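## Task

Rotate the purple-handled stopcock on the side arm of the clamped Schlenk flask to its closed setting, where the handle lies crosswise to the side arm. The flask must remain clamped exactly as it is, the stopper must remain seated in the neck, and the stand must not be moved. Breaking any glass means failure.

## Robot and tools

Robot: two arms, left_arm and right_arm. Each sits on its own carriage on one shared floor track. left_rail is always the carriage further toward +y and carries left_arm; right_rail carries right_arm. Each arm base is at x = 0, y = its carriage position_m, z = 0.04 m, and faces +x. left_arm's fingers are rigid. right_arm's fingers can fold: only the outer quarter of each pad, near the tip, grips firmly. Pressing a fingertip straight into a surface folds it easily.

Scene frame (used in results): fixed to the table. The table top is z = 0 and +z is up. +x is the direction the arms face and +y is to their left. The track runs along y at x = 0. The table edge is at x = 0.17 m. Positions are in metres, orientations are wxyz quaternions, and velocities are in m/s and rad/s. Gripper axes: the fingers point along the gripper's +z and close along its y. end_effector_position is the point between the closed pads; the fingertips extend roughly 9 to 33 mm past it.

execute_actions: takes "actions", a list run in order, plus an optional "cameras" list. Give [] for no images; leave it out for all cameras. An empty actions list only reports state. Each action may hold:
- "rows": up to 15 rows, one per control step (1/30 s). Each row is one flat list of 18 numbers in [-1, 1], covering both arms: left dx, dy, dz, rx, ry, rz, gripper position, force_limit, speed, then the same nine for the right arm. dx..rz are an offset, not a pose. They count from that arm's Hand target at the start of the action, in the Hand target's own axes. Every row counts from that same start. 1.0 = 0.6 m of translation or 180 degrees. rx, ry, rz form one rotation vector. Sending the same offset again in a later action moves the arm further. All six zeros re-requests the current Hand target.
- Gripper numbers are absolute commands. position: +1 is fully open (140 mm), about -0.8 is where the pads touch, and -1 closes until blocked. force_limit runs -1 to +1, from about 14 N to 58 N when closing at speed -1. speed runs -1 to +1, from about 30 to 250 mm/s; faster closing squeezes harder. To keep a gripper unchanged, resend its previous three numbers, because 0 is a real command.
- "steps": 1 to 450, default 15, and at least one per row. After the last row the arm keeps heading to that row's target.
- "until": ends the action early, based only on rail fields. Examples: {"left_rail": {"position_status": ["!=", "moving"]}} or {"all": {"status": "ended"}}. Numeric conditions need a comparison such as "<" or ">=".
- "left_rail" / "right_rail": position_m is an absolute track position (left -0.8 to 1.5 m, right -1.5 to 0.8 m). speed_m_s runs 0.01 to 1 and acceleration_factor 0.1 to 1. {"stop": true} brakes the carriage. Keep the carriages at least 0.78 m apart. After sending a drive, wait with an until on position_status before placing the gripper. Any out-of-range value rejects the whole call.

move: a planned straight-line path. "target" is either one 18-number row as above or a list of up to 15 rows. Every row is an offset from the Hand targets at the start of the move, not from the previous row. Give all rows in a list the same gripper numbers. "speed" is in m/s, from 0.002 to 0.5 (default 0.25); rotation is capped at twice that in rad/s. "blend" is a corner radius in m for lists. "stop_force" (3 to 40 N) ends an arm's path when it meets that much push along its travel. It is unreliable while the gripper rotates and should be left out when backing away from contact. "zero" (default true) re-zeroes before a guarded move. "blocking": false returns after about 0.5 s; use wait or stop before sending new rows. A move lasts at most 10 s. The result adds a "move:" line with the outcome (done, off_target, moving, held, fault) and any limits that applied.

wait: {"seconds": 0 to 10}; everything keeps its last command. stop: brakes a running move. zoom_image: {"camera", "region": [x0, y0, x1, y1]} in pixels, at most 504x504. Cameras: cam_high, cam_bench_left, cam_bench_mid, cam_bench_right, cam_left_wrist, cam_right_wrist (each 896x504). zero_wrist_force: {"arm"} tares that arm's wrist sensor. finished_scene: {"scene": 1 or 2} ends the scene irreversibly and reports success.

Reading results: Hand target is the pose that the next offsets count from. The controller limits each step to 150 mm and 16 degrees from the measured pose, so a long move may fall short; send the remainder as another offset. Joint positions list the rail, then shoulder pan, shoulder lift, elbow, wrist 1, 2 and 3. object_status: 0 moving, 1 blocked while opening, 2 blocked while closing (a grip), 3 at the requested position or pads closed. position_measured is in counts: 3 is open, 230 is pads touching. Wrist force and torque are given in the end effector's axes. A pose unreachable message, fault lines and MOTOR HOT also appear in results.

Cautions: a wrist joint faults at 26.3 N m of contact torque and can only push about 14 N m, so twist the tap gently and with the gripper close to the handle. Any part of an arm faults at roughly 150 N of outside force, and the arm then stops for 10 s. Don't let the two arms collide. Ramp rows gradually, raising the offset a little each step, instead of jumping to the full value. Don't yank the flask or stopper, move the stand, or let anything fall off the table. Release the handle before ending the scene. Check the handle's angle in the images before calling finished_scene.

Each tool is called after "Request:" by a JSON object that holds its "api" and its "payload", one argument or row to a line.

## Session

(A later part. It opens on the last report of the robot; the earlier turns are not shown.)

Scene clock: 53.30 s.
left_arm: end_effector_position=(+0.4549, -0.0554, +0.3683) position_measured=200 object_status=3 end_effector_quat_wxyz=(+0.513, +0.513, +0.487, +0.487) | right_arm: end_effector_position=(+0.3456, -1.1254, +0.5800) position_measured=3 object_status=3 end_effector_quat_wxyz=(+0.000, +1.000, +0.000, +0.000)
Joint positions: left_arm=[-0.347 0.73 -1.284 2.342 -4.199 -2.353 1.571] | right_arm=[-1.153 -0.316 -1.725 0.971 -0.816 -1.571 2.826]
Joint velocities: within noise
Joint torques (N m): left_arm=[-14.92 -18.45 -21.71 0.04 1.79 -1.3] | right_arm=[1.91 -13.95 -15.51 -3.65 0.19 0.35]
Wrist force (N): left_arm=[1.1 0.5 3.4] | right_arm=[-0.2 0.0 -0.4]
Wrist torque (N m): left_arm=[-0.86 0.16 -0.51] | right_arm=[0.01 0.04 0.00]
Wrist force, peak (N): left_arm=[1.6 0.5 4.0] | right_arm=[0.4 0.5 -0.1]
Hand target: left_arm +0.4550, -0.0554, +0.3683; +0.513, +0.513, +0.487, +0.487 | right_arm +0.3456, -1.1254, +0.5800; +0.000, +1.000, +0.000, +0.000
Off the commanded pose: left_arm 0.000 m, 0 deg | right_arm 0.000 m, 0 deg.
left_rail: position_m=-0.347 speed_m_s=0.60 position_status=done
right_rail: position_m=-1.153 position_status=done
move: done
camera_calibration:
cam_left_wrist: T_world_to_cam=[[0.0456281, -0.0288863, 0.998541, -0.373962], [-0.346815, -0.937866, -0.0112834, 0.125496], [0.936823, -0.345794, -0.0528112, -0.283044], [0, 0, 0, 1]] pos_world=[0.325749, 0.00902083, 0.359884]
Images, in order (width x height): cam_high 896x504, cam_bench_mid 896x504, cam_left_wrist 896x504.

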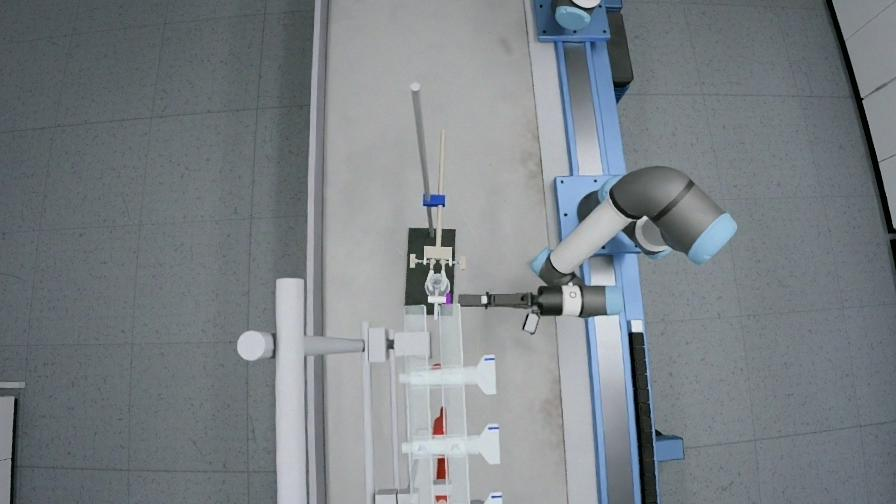

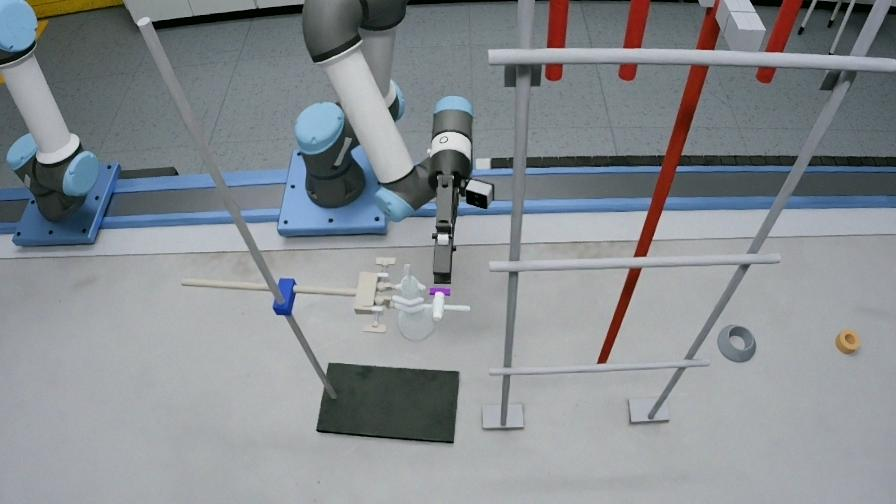

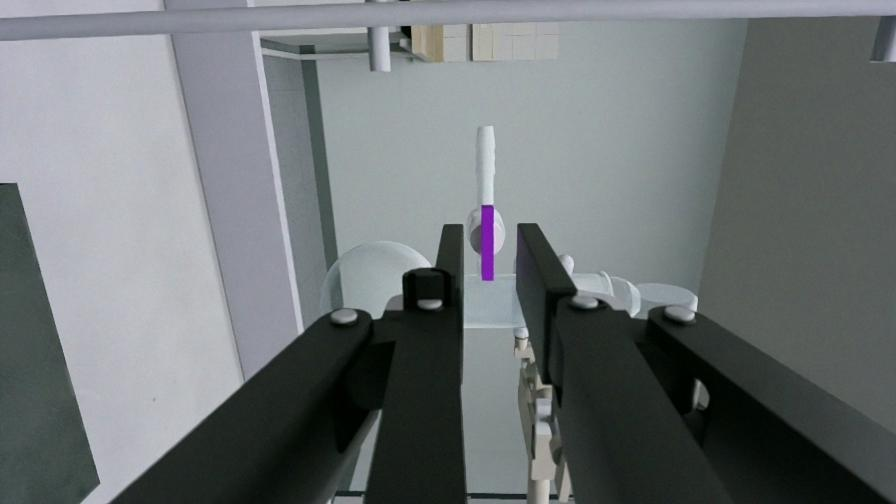

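Request:
{"api": "zoom_image", "payload": {
  "camera": "cam_bench_mid",
  "region": [420, 264, 460, 304]
}}

Request:
{"api": "zoom_image", "payload": {
  "camera": "cam_high",
  "region": [435, 280, 475, 320]
}}

Request:
{"api": "zoom_image", "payload": {
  "camera": "cam_left_wrist",
  "region": [440, 190, 540, 290]
}}

Scaled by 12.600.

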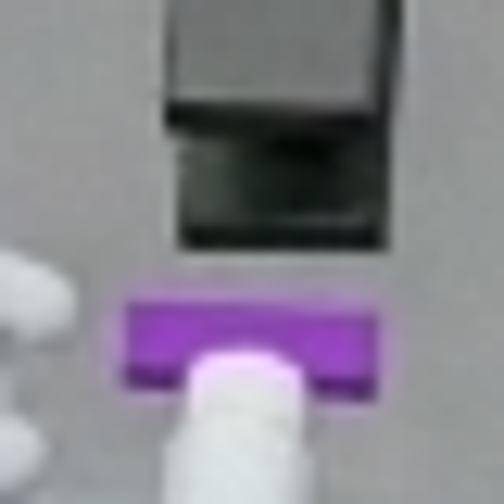

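Scaled by 12.600.

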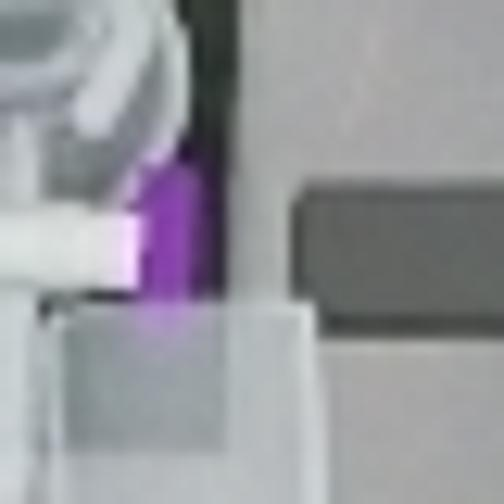

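Scaled by 5.040.

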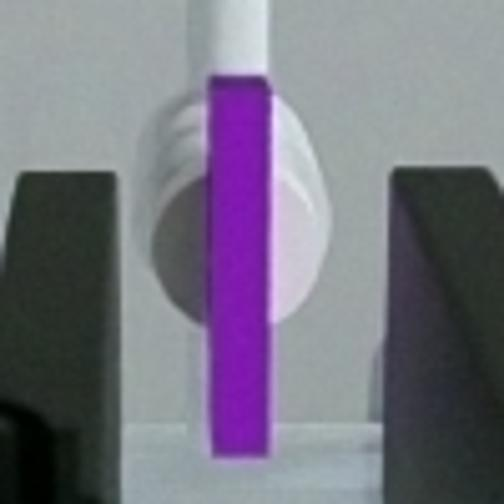

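Request:
{"api": "move", "payload": {
  "target": [-0.0005, 0, 0.02, 0, -0.0083, 0, -0.63, -1, -0.8, 0, 0, 0, 0, 0, 0, 1, 1, 1],
  "speed": 0.04,
  "cameras": ["cam_left_wrist", "cam_bench_mid", "cam_high"]
}}

Request:
{"api": "zoom_image", "payload": {
  "camera": "cam_left_wrist",
  "region": [440, 190, 540, 310]
}}

Request:
{"api": "zoom_image", "payload": {
  "camera": "cam_bench_mid",
  "region": [420, 264, 460, 304]
}}

Request:
{"api": "zoom_image", "payload": {
  "camera": "cam_high",
  "region": [435, 280, 475, 320]
}}

Scene clock: 63.67 s.
left_arm: end_effector_position=(+0.4669, -0.0563, +0.3683) position_measured=209 object_status=3 end_effector_quat_wxyz=(+0.519, +0.519, +0.480, +0.480) | right_arm: end_effector_position=(+0.3456, -1.1254, +0.5800) position_measured=3 object_status=3 end_effector_quat_wxyz=(+0.000, +1.000, +0.000, +0.000)
Joint positions: left_arm=[-0.347 0.721 -1.264 2.308 -4.186 -2.37 1.571] | right_arm=[-1.153 -0.316 -1.725 0.971 -0.816 -1.571 2.826]
Joint velocities: within noise
Joint torques (N m): left_arm=[-12.24 -19.82 -26.42 -0.04 -1.77 0.17] | right_arm=[1.61 -14.09 -15.72 -3.75 0.06 0.23]
Wrist force (N): left_arm=[1.6 0.5 3.5] | right_arm=[0.2 0.3 0.0]
Wrist torque (N m): left_arm=[-0.86 0.06 -0.51] | right_arm=[0.06 -0.04 -0.01]
Wrist force, peak (N): left_arm=[1.5 0.3 3.8] | right_arm=[0.4 0.5 -0.2]
Hand target: left_arm +0.4670, -0.0563, +0.3683; +0.519, +0.519, +0.480, +0.480 | right_arm +0.3456, -1.1254, +0.5800; +0.000, +1.000, +0.000, +0.000
Off the commanded pose: left_arm 0.000 m, 0 deg | right_arm 0.000 m, 0 deg.
left_rail: position_m=-0.347 speed_m_s=0.60 position_status=done
right_rail: position_m=-1.153 position_status=done
move: done
camera_calibration:
cam_left_wrist: T_world_to_cam=[[0.0448626, -0.0300739, 0.99854, -0.374246], [-0.370979, -0.928573, -0.0112992, 0.140598], [0.927557, -0.36993, -0.0528149, -0.291624], [0, 0, 0, 1]] pos_world=[0.339446, 0.0114196, 0.359887]
Images, in order (width x height): cam_high 896x504, cam_bench_mid 896x504, cam_left_wrist 896x504.

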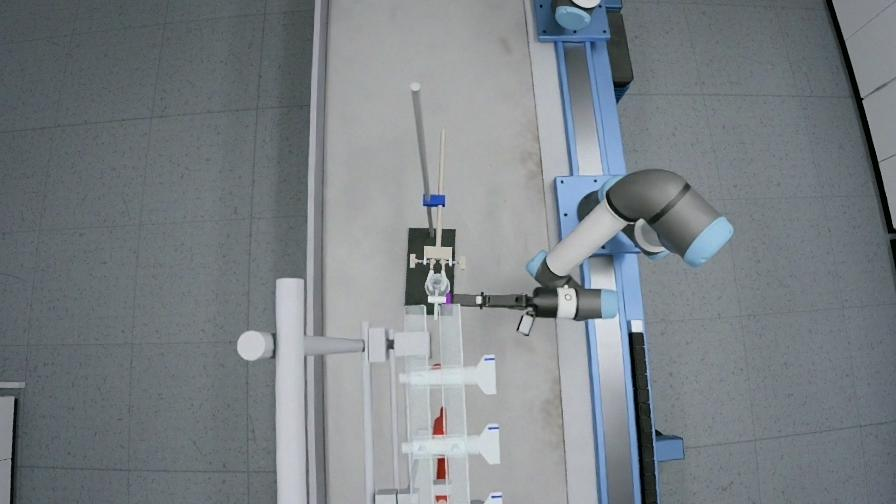

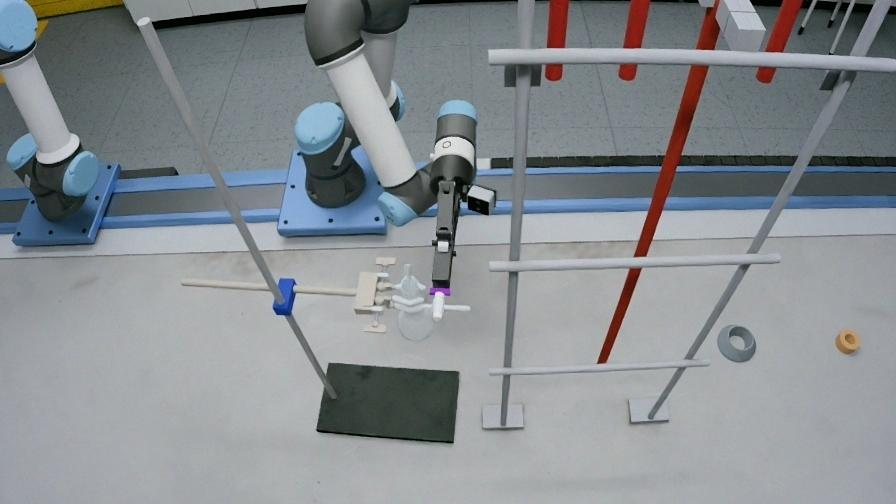

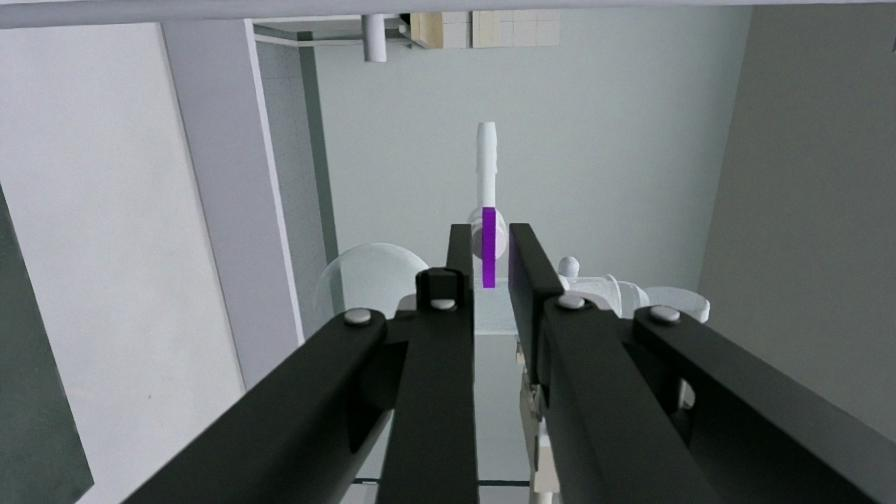

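Scaled by 4.200.

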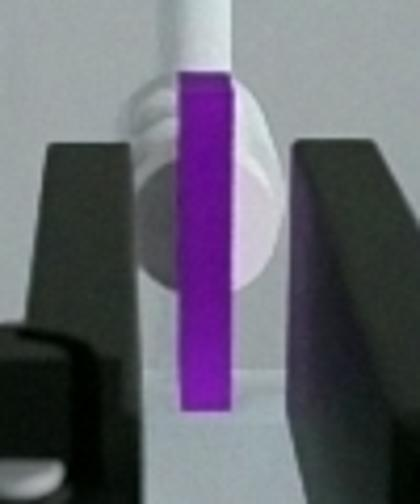

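Scaled by 12.600.

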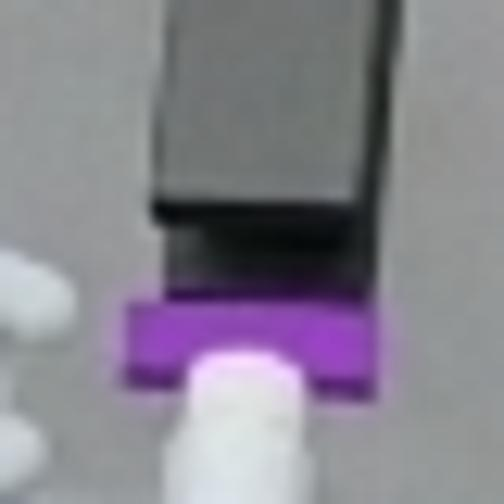

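Scaled by 12.600.

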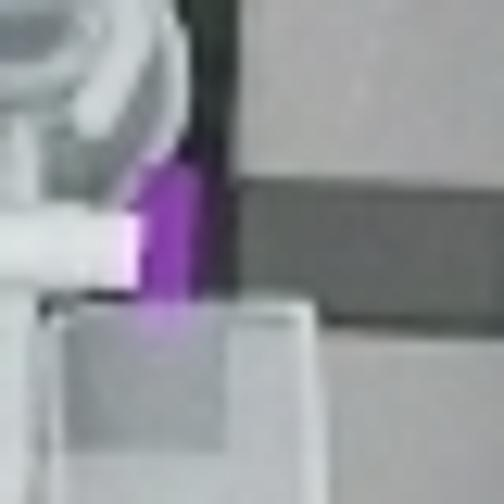

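Request:
{"api": "execute_actions", "payload": {
  "actions": [],
  "cameras": ["cam_high", "cam_bench_mid", "cam_left_wrist"]
}}

Scene clock: 66.67 s.
left_arm: end_effector_position=(+0.4670, -0.0563, +0.3683) position_measured=209 object_status=3 end_effector_quat_wxyz=(+0.519, +0.519, +0.480, +0.480) | right_arm: end_effector_position=(+0.3456, -1.1254, +0.5800) position_measured=3 object_status=3 end_effector_quat_wxyz=(+0.000, +1.000, +0.000, +0.000)
Joint positions: left_arm=[-0.347 0.72 -1.264 2.308 -4.185 -2.37 1.571] | right_arm=[-1.153 -0.316 -1.725 0.971 -0.816 -1.571 2.826]
Joint velocities: within noise
Joint torques (N m): left_arm=[-11.55 -19.62 -18.85 -0.53 -1.43 -0.34] | right_arm=[1.82 -13.62 -16.61 -3.59 0.14 0.18]
Wrist force (N): left_arm=[1.4 0.6 3.7] | right_arm=[0.3 0.3 -0.3]
Wrist torque (N m): left_arm=[-0.86 0.10 -0.51] | right_arm=[0.07 -0.06 0.00]
Wrist force, peak (N): left_arm=[1.4 0.6 3.9] | right_arm=[0.1 0.3 -0.6]
Hand target: left_arm +0.4670, -0.0563, +0.3683; +0.519, +0.519, +0.480, +0.480 | right_arm +0.3456, -1.1254, +0.5800; +0.000, +1.000, +0.000, +0.000
Tool commands: left_gripper/position=-0.63 left_gripper/force_limit=-1.0 left_gripper/speed=-0.8 right_gripper/position=+1.0 right_gripper/force_limit=+1.0 right_gripper/speed=+1.0
Off the commanded pose: left_arm 0.000 m, 0 deg | right_arm 0.000 m, 0 deg.
left_rail: position_m=-0.347 speed_m_s=0.60 position_status=done
right_rail: position_m=-1.153 position_status=done
camera_calibration:
cam_left_wrist: T_world_to_cam=[[0.0448529, -0.0300857, 0.99854, -0.374249], [-0.371138, -0.928509, -0.0113047, 0.140706], [0.927494, -0.37009, -0.0528123, -0.29168], [0, 0, 0, 1]] pos_world=[0.339539, 0.0114391, 0.359889]
Images, in order (width x height): cam_high 896x504, cam_bench_mid 896x504, cam_left_wrist 896x504.

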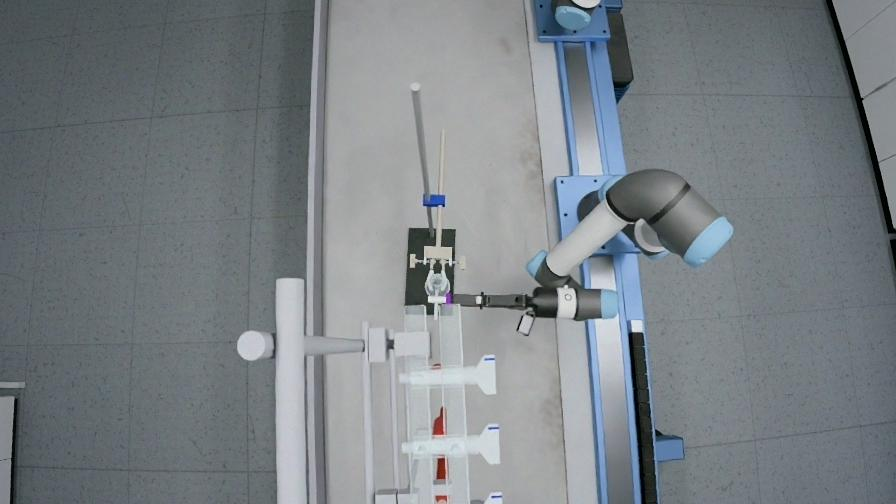

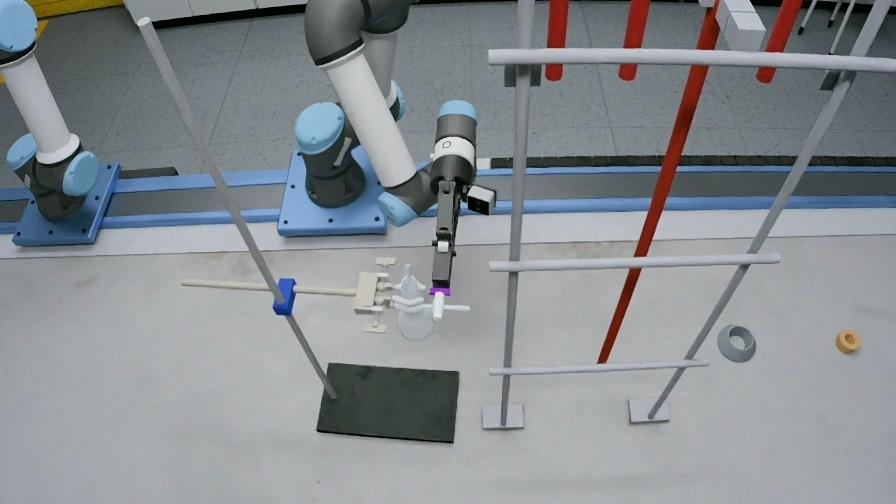

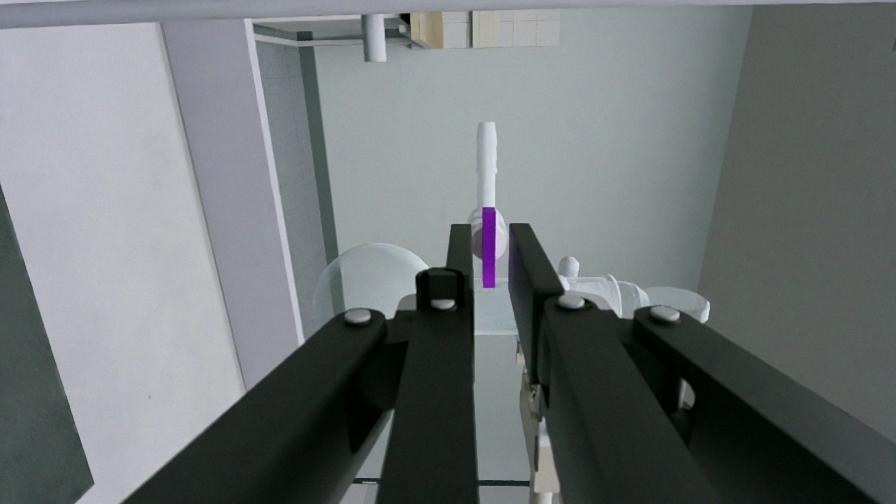

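Request:
{"api": "move", "payload": {
  "target": [0, 0, 0.02, 0, 0, 0, -0.63, -1, -0.8, 0, 0, 0, 0, 0, 0, 1, 1, 1],
  "speed": 0.03,
  "stop_force": 4,
  "cameras": ["cam_high", "cam_bench_mid", "cam_left_wrist"]
}}

Request:
{"api": "zoom_image", "payload": {
  "camera": "cam_bench_mid",
  "region": [420, 264, 460, 304]
}}

Request:
{"api": "zoom_image", "payload": {
  "camera": "cam_high",
  "region": [435, 280, 475, 320]
}}

Request:
{"api": "zoom_image", "payload": {
  "camera": "cam_left_wrist",
  "region": [440, 190, 540, 310]
}}

Scene clock: 74.57 s.
left_arm: end_effector_position=(+0.4790, -0.0573, +0.3683) position_measured=209 object_status=3 end_effector_quat_wxyz=(+0.519, +0.519, +0.480, +0.480) | right_arm: end_effector_position=(+0.3456, -1.1254, +0.5800) position_measured=3 object_status=3 end_effector_quat_wxyz=(+0.000, +1.000, +0.000, +0.000)
Joint positions: left_arm=[-0.347 0.695 -1.256 2.294 -4.18 -2.344 1.571] | right_arm=[-1.153 -0.316 -1.725 0.971 -0.816 -1.571 2.826]
Joint velocities: within noise
Joint torques (N m): left_arm=[-12.37 -20.1 -23.68 -0.08 1.59 -1.07] | right_arm=[1.97 -13.91 -16.47 -3.61 -0.02 0.16]
Wrist force (N): left_arm=[1.4 0.6 3.7] | right_arm=[0.1 0.2 0.3]
Wrist torque (N m): left_arm=[-0.85 0.10 -0.51] | right_arm=[0.05 -0.01 -0.01]
Wrist force, peak (N): left_arm=[1.6 0.5 4.0] | right_arm=[0.3 0.5 -0.4]
Hand target: left_arm +0.4790, -0.0573, +0.3683; +0.519, +0.519, +0.480, +0.480 | right_arm +0.3456, -1.1254, +0.5800; +0.000, +1.000, +0.000, +0.000
Off the commanded pose: left_arm 0.000 m, 0 deg | right_arm 0.000 m, 0 deg.
left_rail: position_m=-0.347 speed_m_s=0.60 position_status=done
right_rail: position_m=-1.153 position_status=done
move: done
camera_calibration:
cam_left_wrist: T_world_to_cam=[[0.044852, -0.0300858, 0.998541, -0.374814], [-0.371141, -0.928508, -0.011305, 0.144275], [0.927493, -0.370092, -0.0528115, -0.303124], [0, 0, 0, 1]] pos_world=[0.351503, 0.0105002, 0.35989]
Images, in order (width x height): cam_high 896x504, cam_bench_mid 896x504, cam_left_wrist 896x504.

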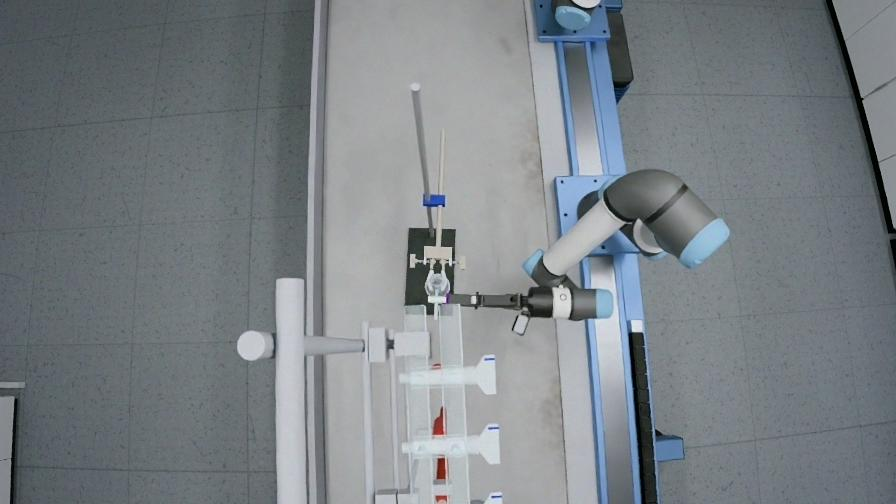

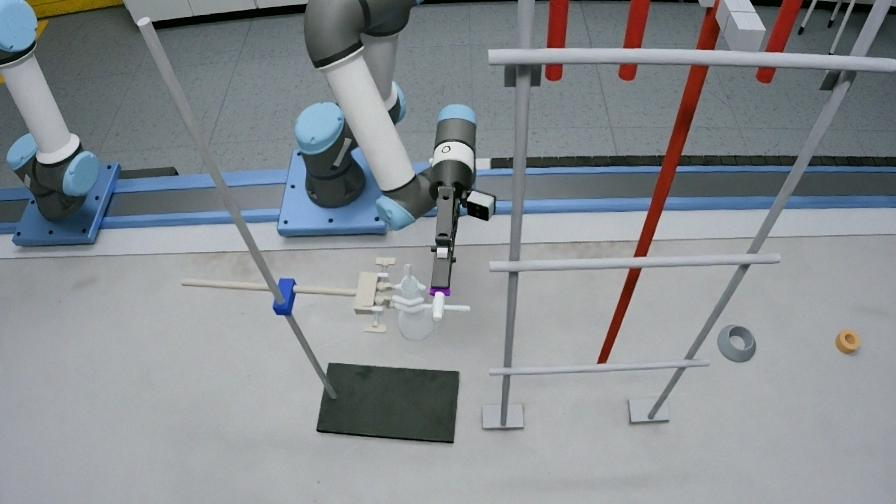

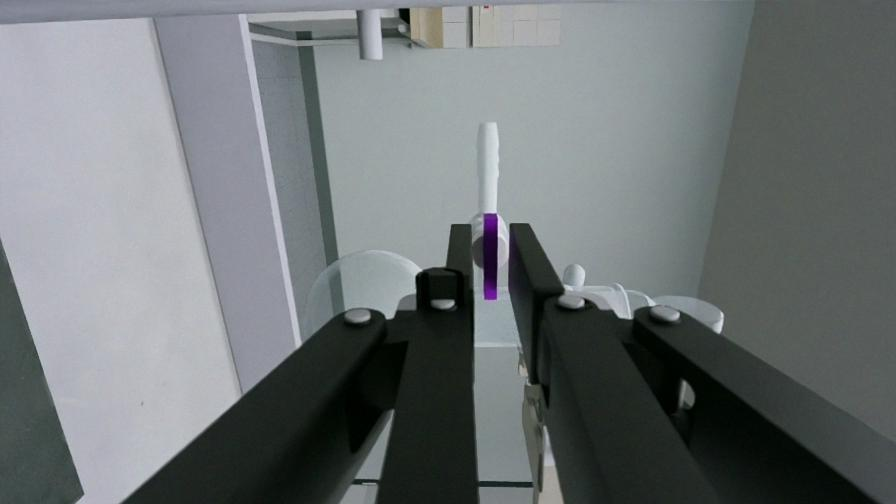

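Scaled by 12.600.

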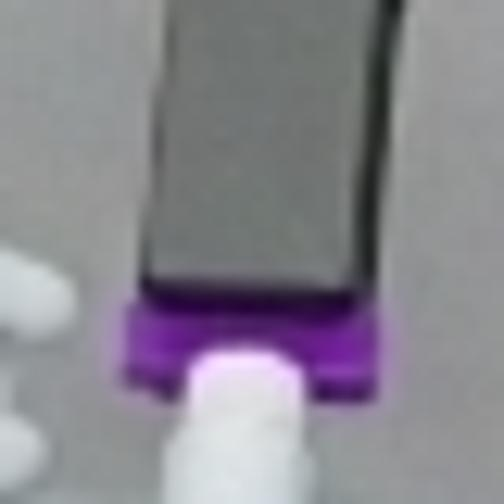

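Scaled by 12.600.

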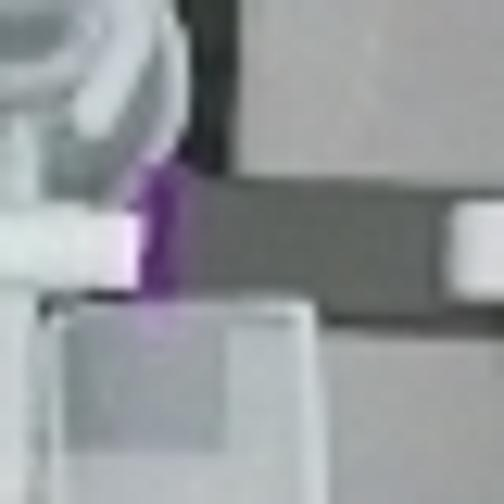

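Scaled by 4.200.

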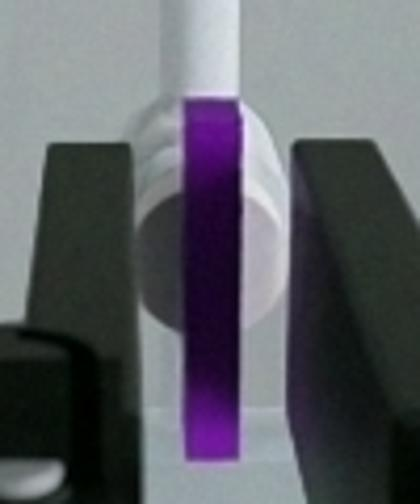

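Request:
{"api": "move", "payload": {
  "target": [0, 0, 0.008, 0, 0, 0, -0.63, -1, -0.8, 0, 0, 0, 0, 0, 0, 1, 1, 1],
  "speed": 0.02,
  "stop_force": 3,
  "cameras": ["cam_high", "cam_bench_mid", "cam_left_wrist"]
}}

Request:
{"api": "zoom_image", "payload": {
  "camera": "cam_bench_mid",
  "region": [420, 264, 460, 304]
}}

Request:
{"api": "zoom_image", "payload": {
  "camera": "cam_high",
  "region": [435, 280, 475, 320]
}}

Request:
{"api": "zoom_image", "payload": {
  "camera": "cam_left_wrist",
  "region": [440, 190, 540, 310]
}}

Scene clock: 78.60 s.
left_arm: end_effector_position=(+0.4837, -0.0576, +0.3683) position_measured=209 object_status=3 end_effector_quat_wxyz=(+0.519, +0.519, +0.480, +0.480) | right_arm: end_effector_position=(+0.3456, -1.1254, +0.5800) position_measured=3 object_status=3 end_effector_quat_wxyz=(+0.000, +1.000, +0.000, +0.000)
Joint positions: left_arm=[-0.347 0.685 -1.252 2.289 -4.178 -2.334 1.571] | right_arm=[-1.153 -0.316 -1.725 0.971 -0.816 -1.571 2.826]
Joint velocities: within noise
Joint torques (N m): left_arm=[-11.61 -20.22 -23.67 -0.15 1.66 -1.56] | right_arm=[2.35 -15 -17.38 -3.5 0.14 0.23]
Wrist force (N): left_arm=[1.4 0.5 3.8] | right_arm=[0.0 0.3 -0.1]
Wrist torque (N m): left_arm=[-0.86 0.09 -0.51] | right_arm=[0.07 0.01 -0.01]
Wrist force, peak (N): left_arm=[1.4 0.7 4.0] | right_arm=[0.4 0.3 -0.7]
Hand target: left_arm +0.4837, -0.0576, +0.3683; +0.519, +0.519, +0.480, +0.480 | right_arm +0.3456, -1.1254, +0.5800; +0.000, +1.000, +0.000, +0.000
Off the commanded pose: left_arm 0.000 m, 0 deg | right_arm 0.000 m, 0 deg.
left_rail: position_m=-0.347 speed_m_s=0.60 position_status=done
right_rail: position_m=-1.153 position_status=done
move: done
camera_calibration:
cam_left_wrist: T_world_to_cam=[[0.0448529, -0.0300849, 0.99854, -0.37504], [-0.371141, -0.928508, -0.0113038, 0.145701], [0.927493, -0.370092, -0.0528121, -0.307701], [0, 0, 0, 1]] pos_world=[0.356288, 0.0101238, 0.359889]
Images, in order (width x height): cam_high 896x504, cam_bench_mid 896x504, cam_left_wrist 896x504.

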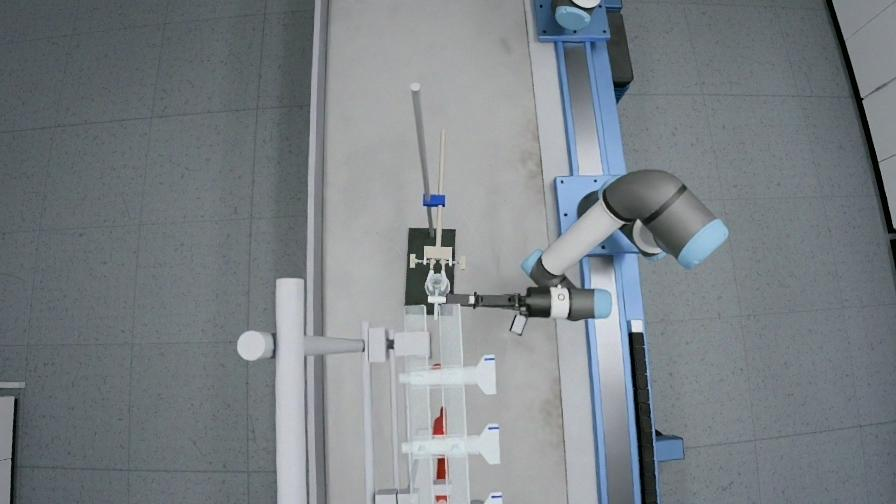

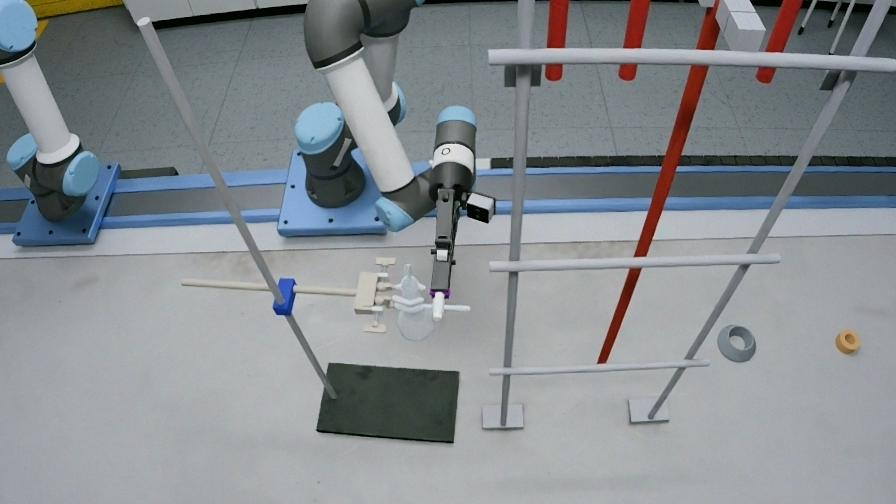

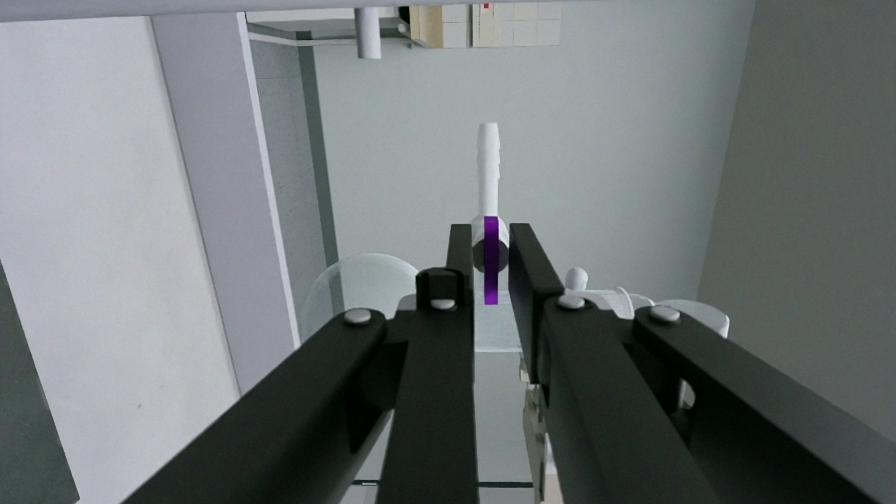

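Scaled by 12.600.

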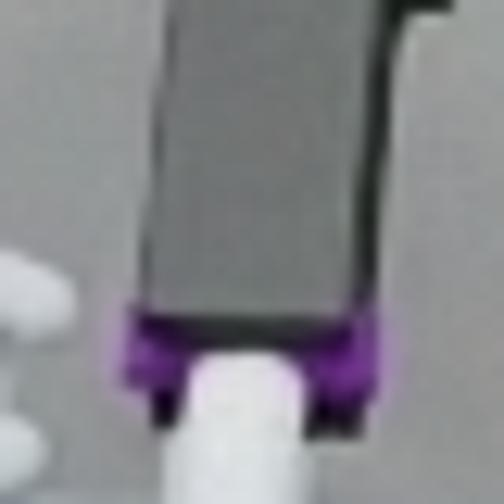

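Scaled by 12.600.

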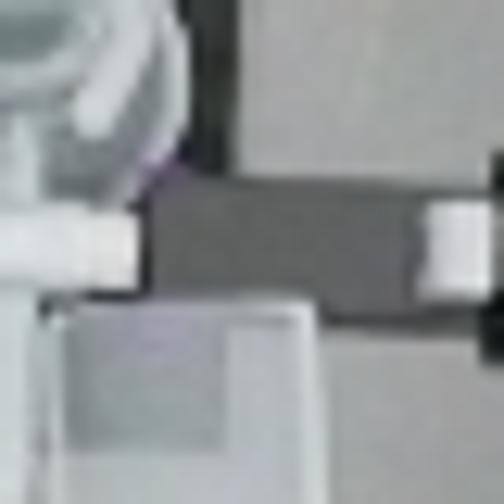

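Scaled by 4.200.

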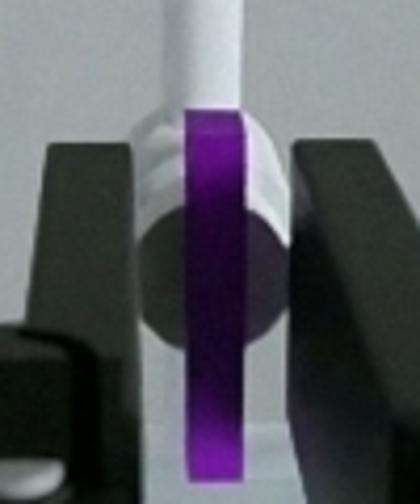

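Request:
{"api": "zero_wrist_force", "payload": {
  "arm": "left_arm"
}}

Request:
{"api": "execute_actions", "payload": {
  "actions": [
    {"rows": [[0, 0, 0, 0, 0, 0, -0.70, -1, -1, 0, 0, 0, 0, 0, 0, 1, 1, 1]], "steps": 20}
  ],
  "cameras": ["cam_high", "cam_bench_mid", "cam_left_wrist"]
}}

Request:
{"api": "zoom_image", "payload": {
  "camera": "cam_left_wrist",
  "region": [450, 200, 530, 320]
}}

Request:
{"api": "zoom_image", "payload": {
  "camera": "cam_bench_mid",
  "region": [420, 264, 460, 304]
}}

Wrist force sensor zeroed.

Scene clock: 81.90 s.
left_arm: end_effector_position=(+0.4837, -0.0576, +0.3683) position_measured=217 object_status=3 end_effector_quat_wxyz=(+0.519, +0.519, +0.480, +0.480) | right_arm: end_effector_position=(+0.3456, -1.1254, +0.5800) position_measured=3 object_status=3 end_effector_quat_wxyz=(+0.000, +1.000, +0.000, +0.000)
Joint positions: left_arm=[-0.347 0.685 -1.252 2.289 -4.178 -2.334 1.571] | right_arm=[-1.153 -0.316 -1.725 0.971 -0.816 -1.571 2.826]
Joint velocities: within noise
Joint torques (N m): left_arm=[-11.79 -20.76 -17.56 -0.75 1.44 -1.65] | right_arm=[2.39 -15.08 -16.81 -3.36 0.05 0.31]
Wrist force (N, zeroed by zero_wrist_force on left_arm): left_arm=[0.0 0.0 -0.1] | right_arm=[0.0 -0.1 -0.2]
Wrist torque (N m, zeroed by zero_wrist_force on left_arm): left_arm=[0.00 -0.01 0.00] | right_arm=[-0.02 0.01 -0.01]
Wrist force, peak (N, zeroed by zero_wrist_force on left_arm): left_arm=[-0.2 0.3 -0.3] | right_arm=[0.2 0.4 -0.6]
Hand target: left_arm +0.4837, -0.0576, +0.3683; +0.519, +0.519, +0.480, +0.480 | right_arm +0.3456, -1.1254, +0.5800; +0.000, +1.000, +0.000, +0.000
Off the commanded pose: left_arm 0.000 m, 0 deg | right_arm 0.000 m, 0 deg.
left_rail: position_m=-0.347 speed_m_s=0.60 position_status=done
right_rail: position_m=-1.153 position_status=done
camera_calibration:
cam_left_wrist: T_world_to_cam=[[0.0448531, -0.0300835, 0.998541, -0.37504], [-0.371141, -0.928508, -0.0113024, 0.145701], [0.927493, -0.370093, -0.0528116, -0.307701], [0, 0, 0, 1]] pos_world=[0.356288, 0.0101236, 0.359889]
Images, in order (width x height): cam_high 896x504, cam_bench_mid 896x504, cam_left_wrist 896x504.

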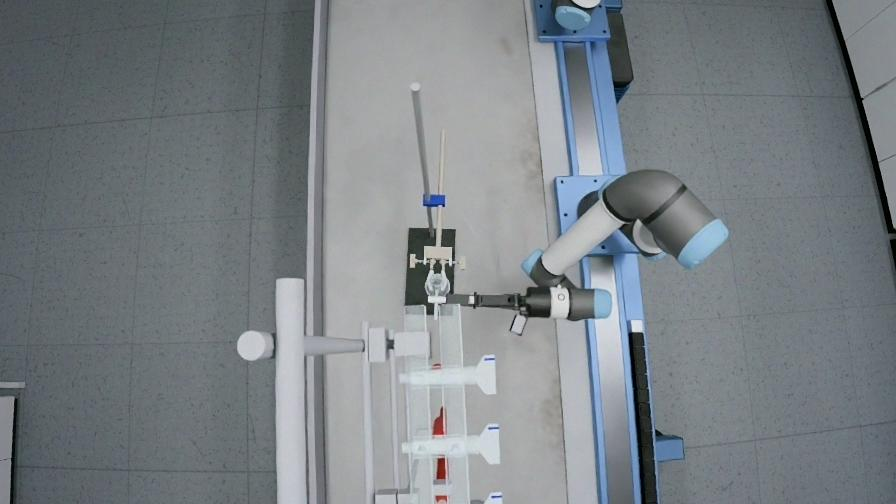

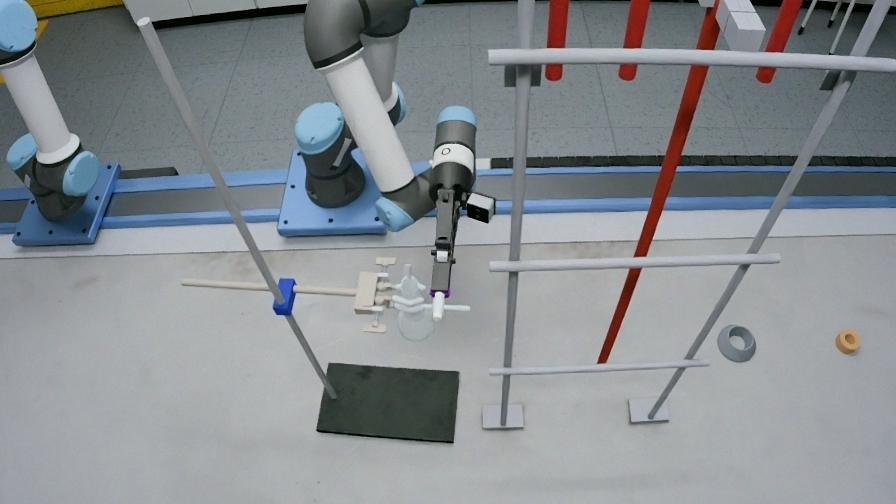

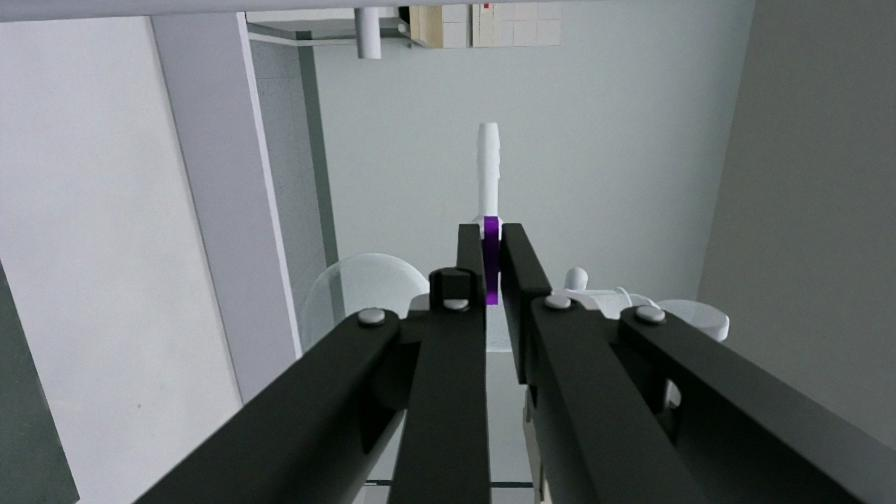

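Scaled by 4.200.

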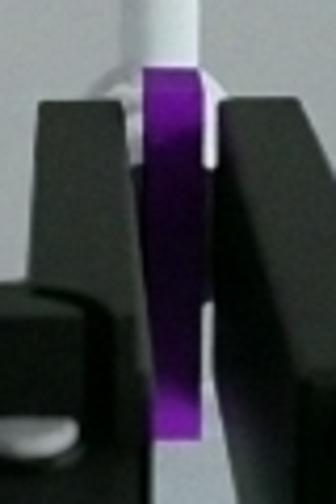

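Scaled by 12.600.

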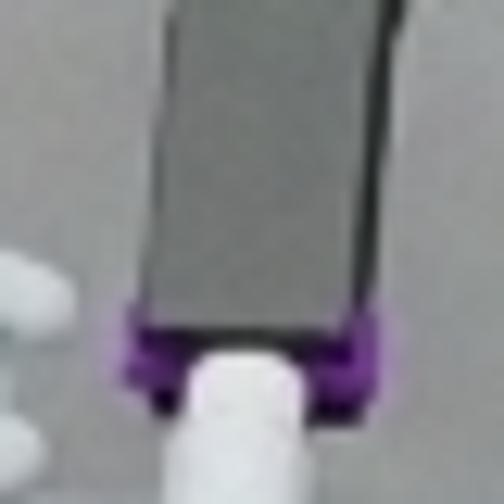

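Request:
{"api": "execute_actions", "payload": {
  "actions": [
    {"rows": [[0, 0, 0, 0, 0, 0, -1, -1, -1, 0, 0, 0, 0, 0, 0, 1, 1, 1]], "steps": 45}
  ],
  "cameras": ["cam_bench_mid", "cam_left_wrist"]
}}

Request:
{"api": "zoom_image", "payload": {
  "camera": "cam_left_wrist",
  "region": [450, 200, 530, 320]
}}

Scene clock: 89.37 s.
left_arm: end_effector_position=(+0.4837, -0.0576, +0.3683) position_measured=223 object_status=2 end_effector_quat_wxyz=(+0.519, +0.519, +0.480, +0.480) | right_arm: end_effector_position=(+0.3456, -1.1254, +0.5800) position_measured=3 object_status=3 end_effector_quat_wxyz=(+0.000, +1.000, +0.000, +0.000)
Joint positions: left_arm=[-0.347 0.685 -1.252 2.289 -4.178 -2.334 1.571] | right_arm=[-1.153 -0.316 -1.725 0.971 -0.816 -1.571 2.826]
Joint velocities: within noise
Joint torques (N m): left_arm=[-11.24 -20.77 -8.32 -1.37 0.3 -1.63] | right_arm=[1.83 -15.34 -16.92 -3.42 0.04 0.14]
Wrist force (N, zeroed by zero_wrist_force on left_arm): left_arm=[0.0 1.6 -0.4] | right_arm=[0.0 0.2 -0.1]
Wrist torque (N m, zeroed by zero_wrist_force on left_arm): left_arm=[-0.03 0.09 -0.08] | right_arm=[0.05 0.02 0.00]
Wrist force, peak (N, zeroed by zero_wrist_force on left_arm): left_arm=[0.6 1.7 -0.1] | right_arm=[0.4 0.6 -0.2]
Hand target: left_arm +0.4837, -0.0576, +0.3683; +0.519, +0.519, +0.480, +0.480 | right_arm +0.3456, -1.1254, +0.5800; +0.000, +1.000, +0.000, +0.000
Off the commanded pose: left_arm 0.000 m, 0 deg | right_arm 0.000 m, 0 deg.
left_rail: position_m=-0.347 speed_m_s=0.60 position_status=done
right_rail: position_m=-1.153 position_status=done
camera_calibration:
cam_left_wrist: T_world_to_cam=[[0.0448532, -0.0300832, 0.998541, -0.37504], [-0.371134, -0.928511, -0.0113025, 0.145699], [0.927495, -0.370085, -0.0528116, -0.307702], [0, 0, 0, 1]] pos_world=[0.356287, 0.010125, 0.359889]
Images, in order (width x height): cam_bench_mid 896x504, cam_left_wrist 896x504.

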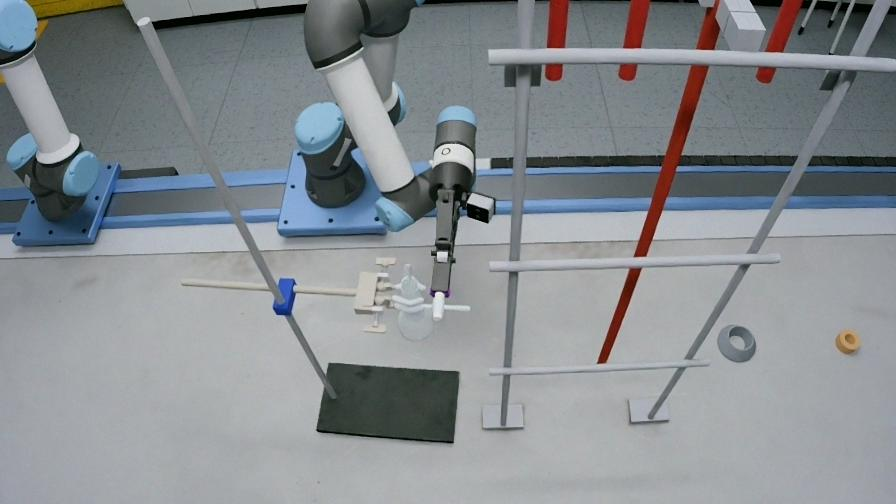

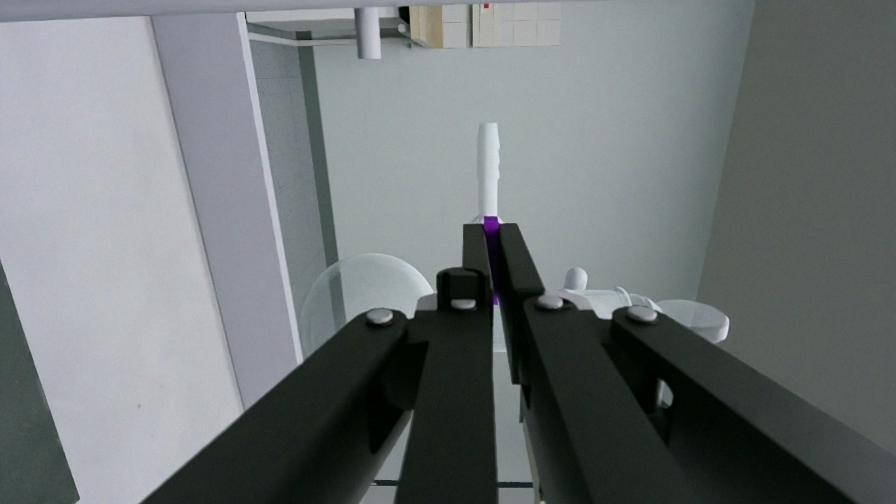

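Scaled by 4.200.

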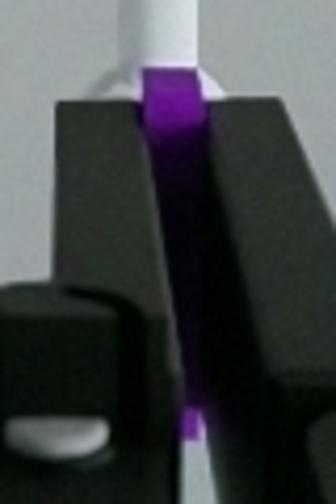

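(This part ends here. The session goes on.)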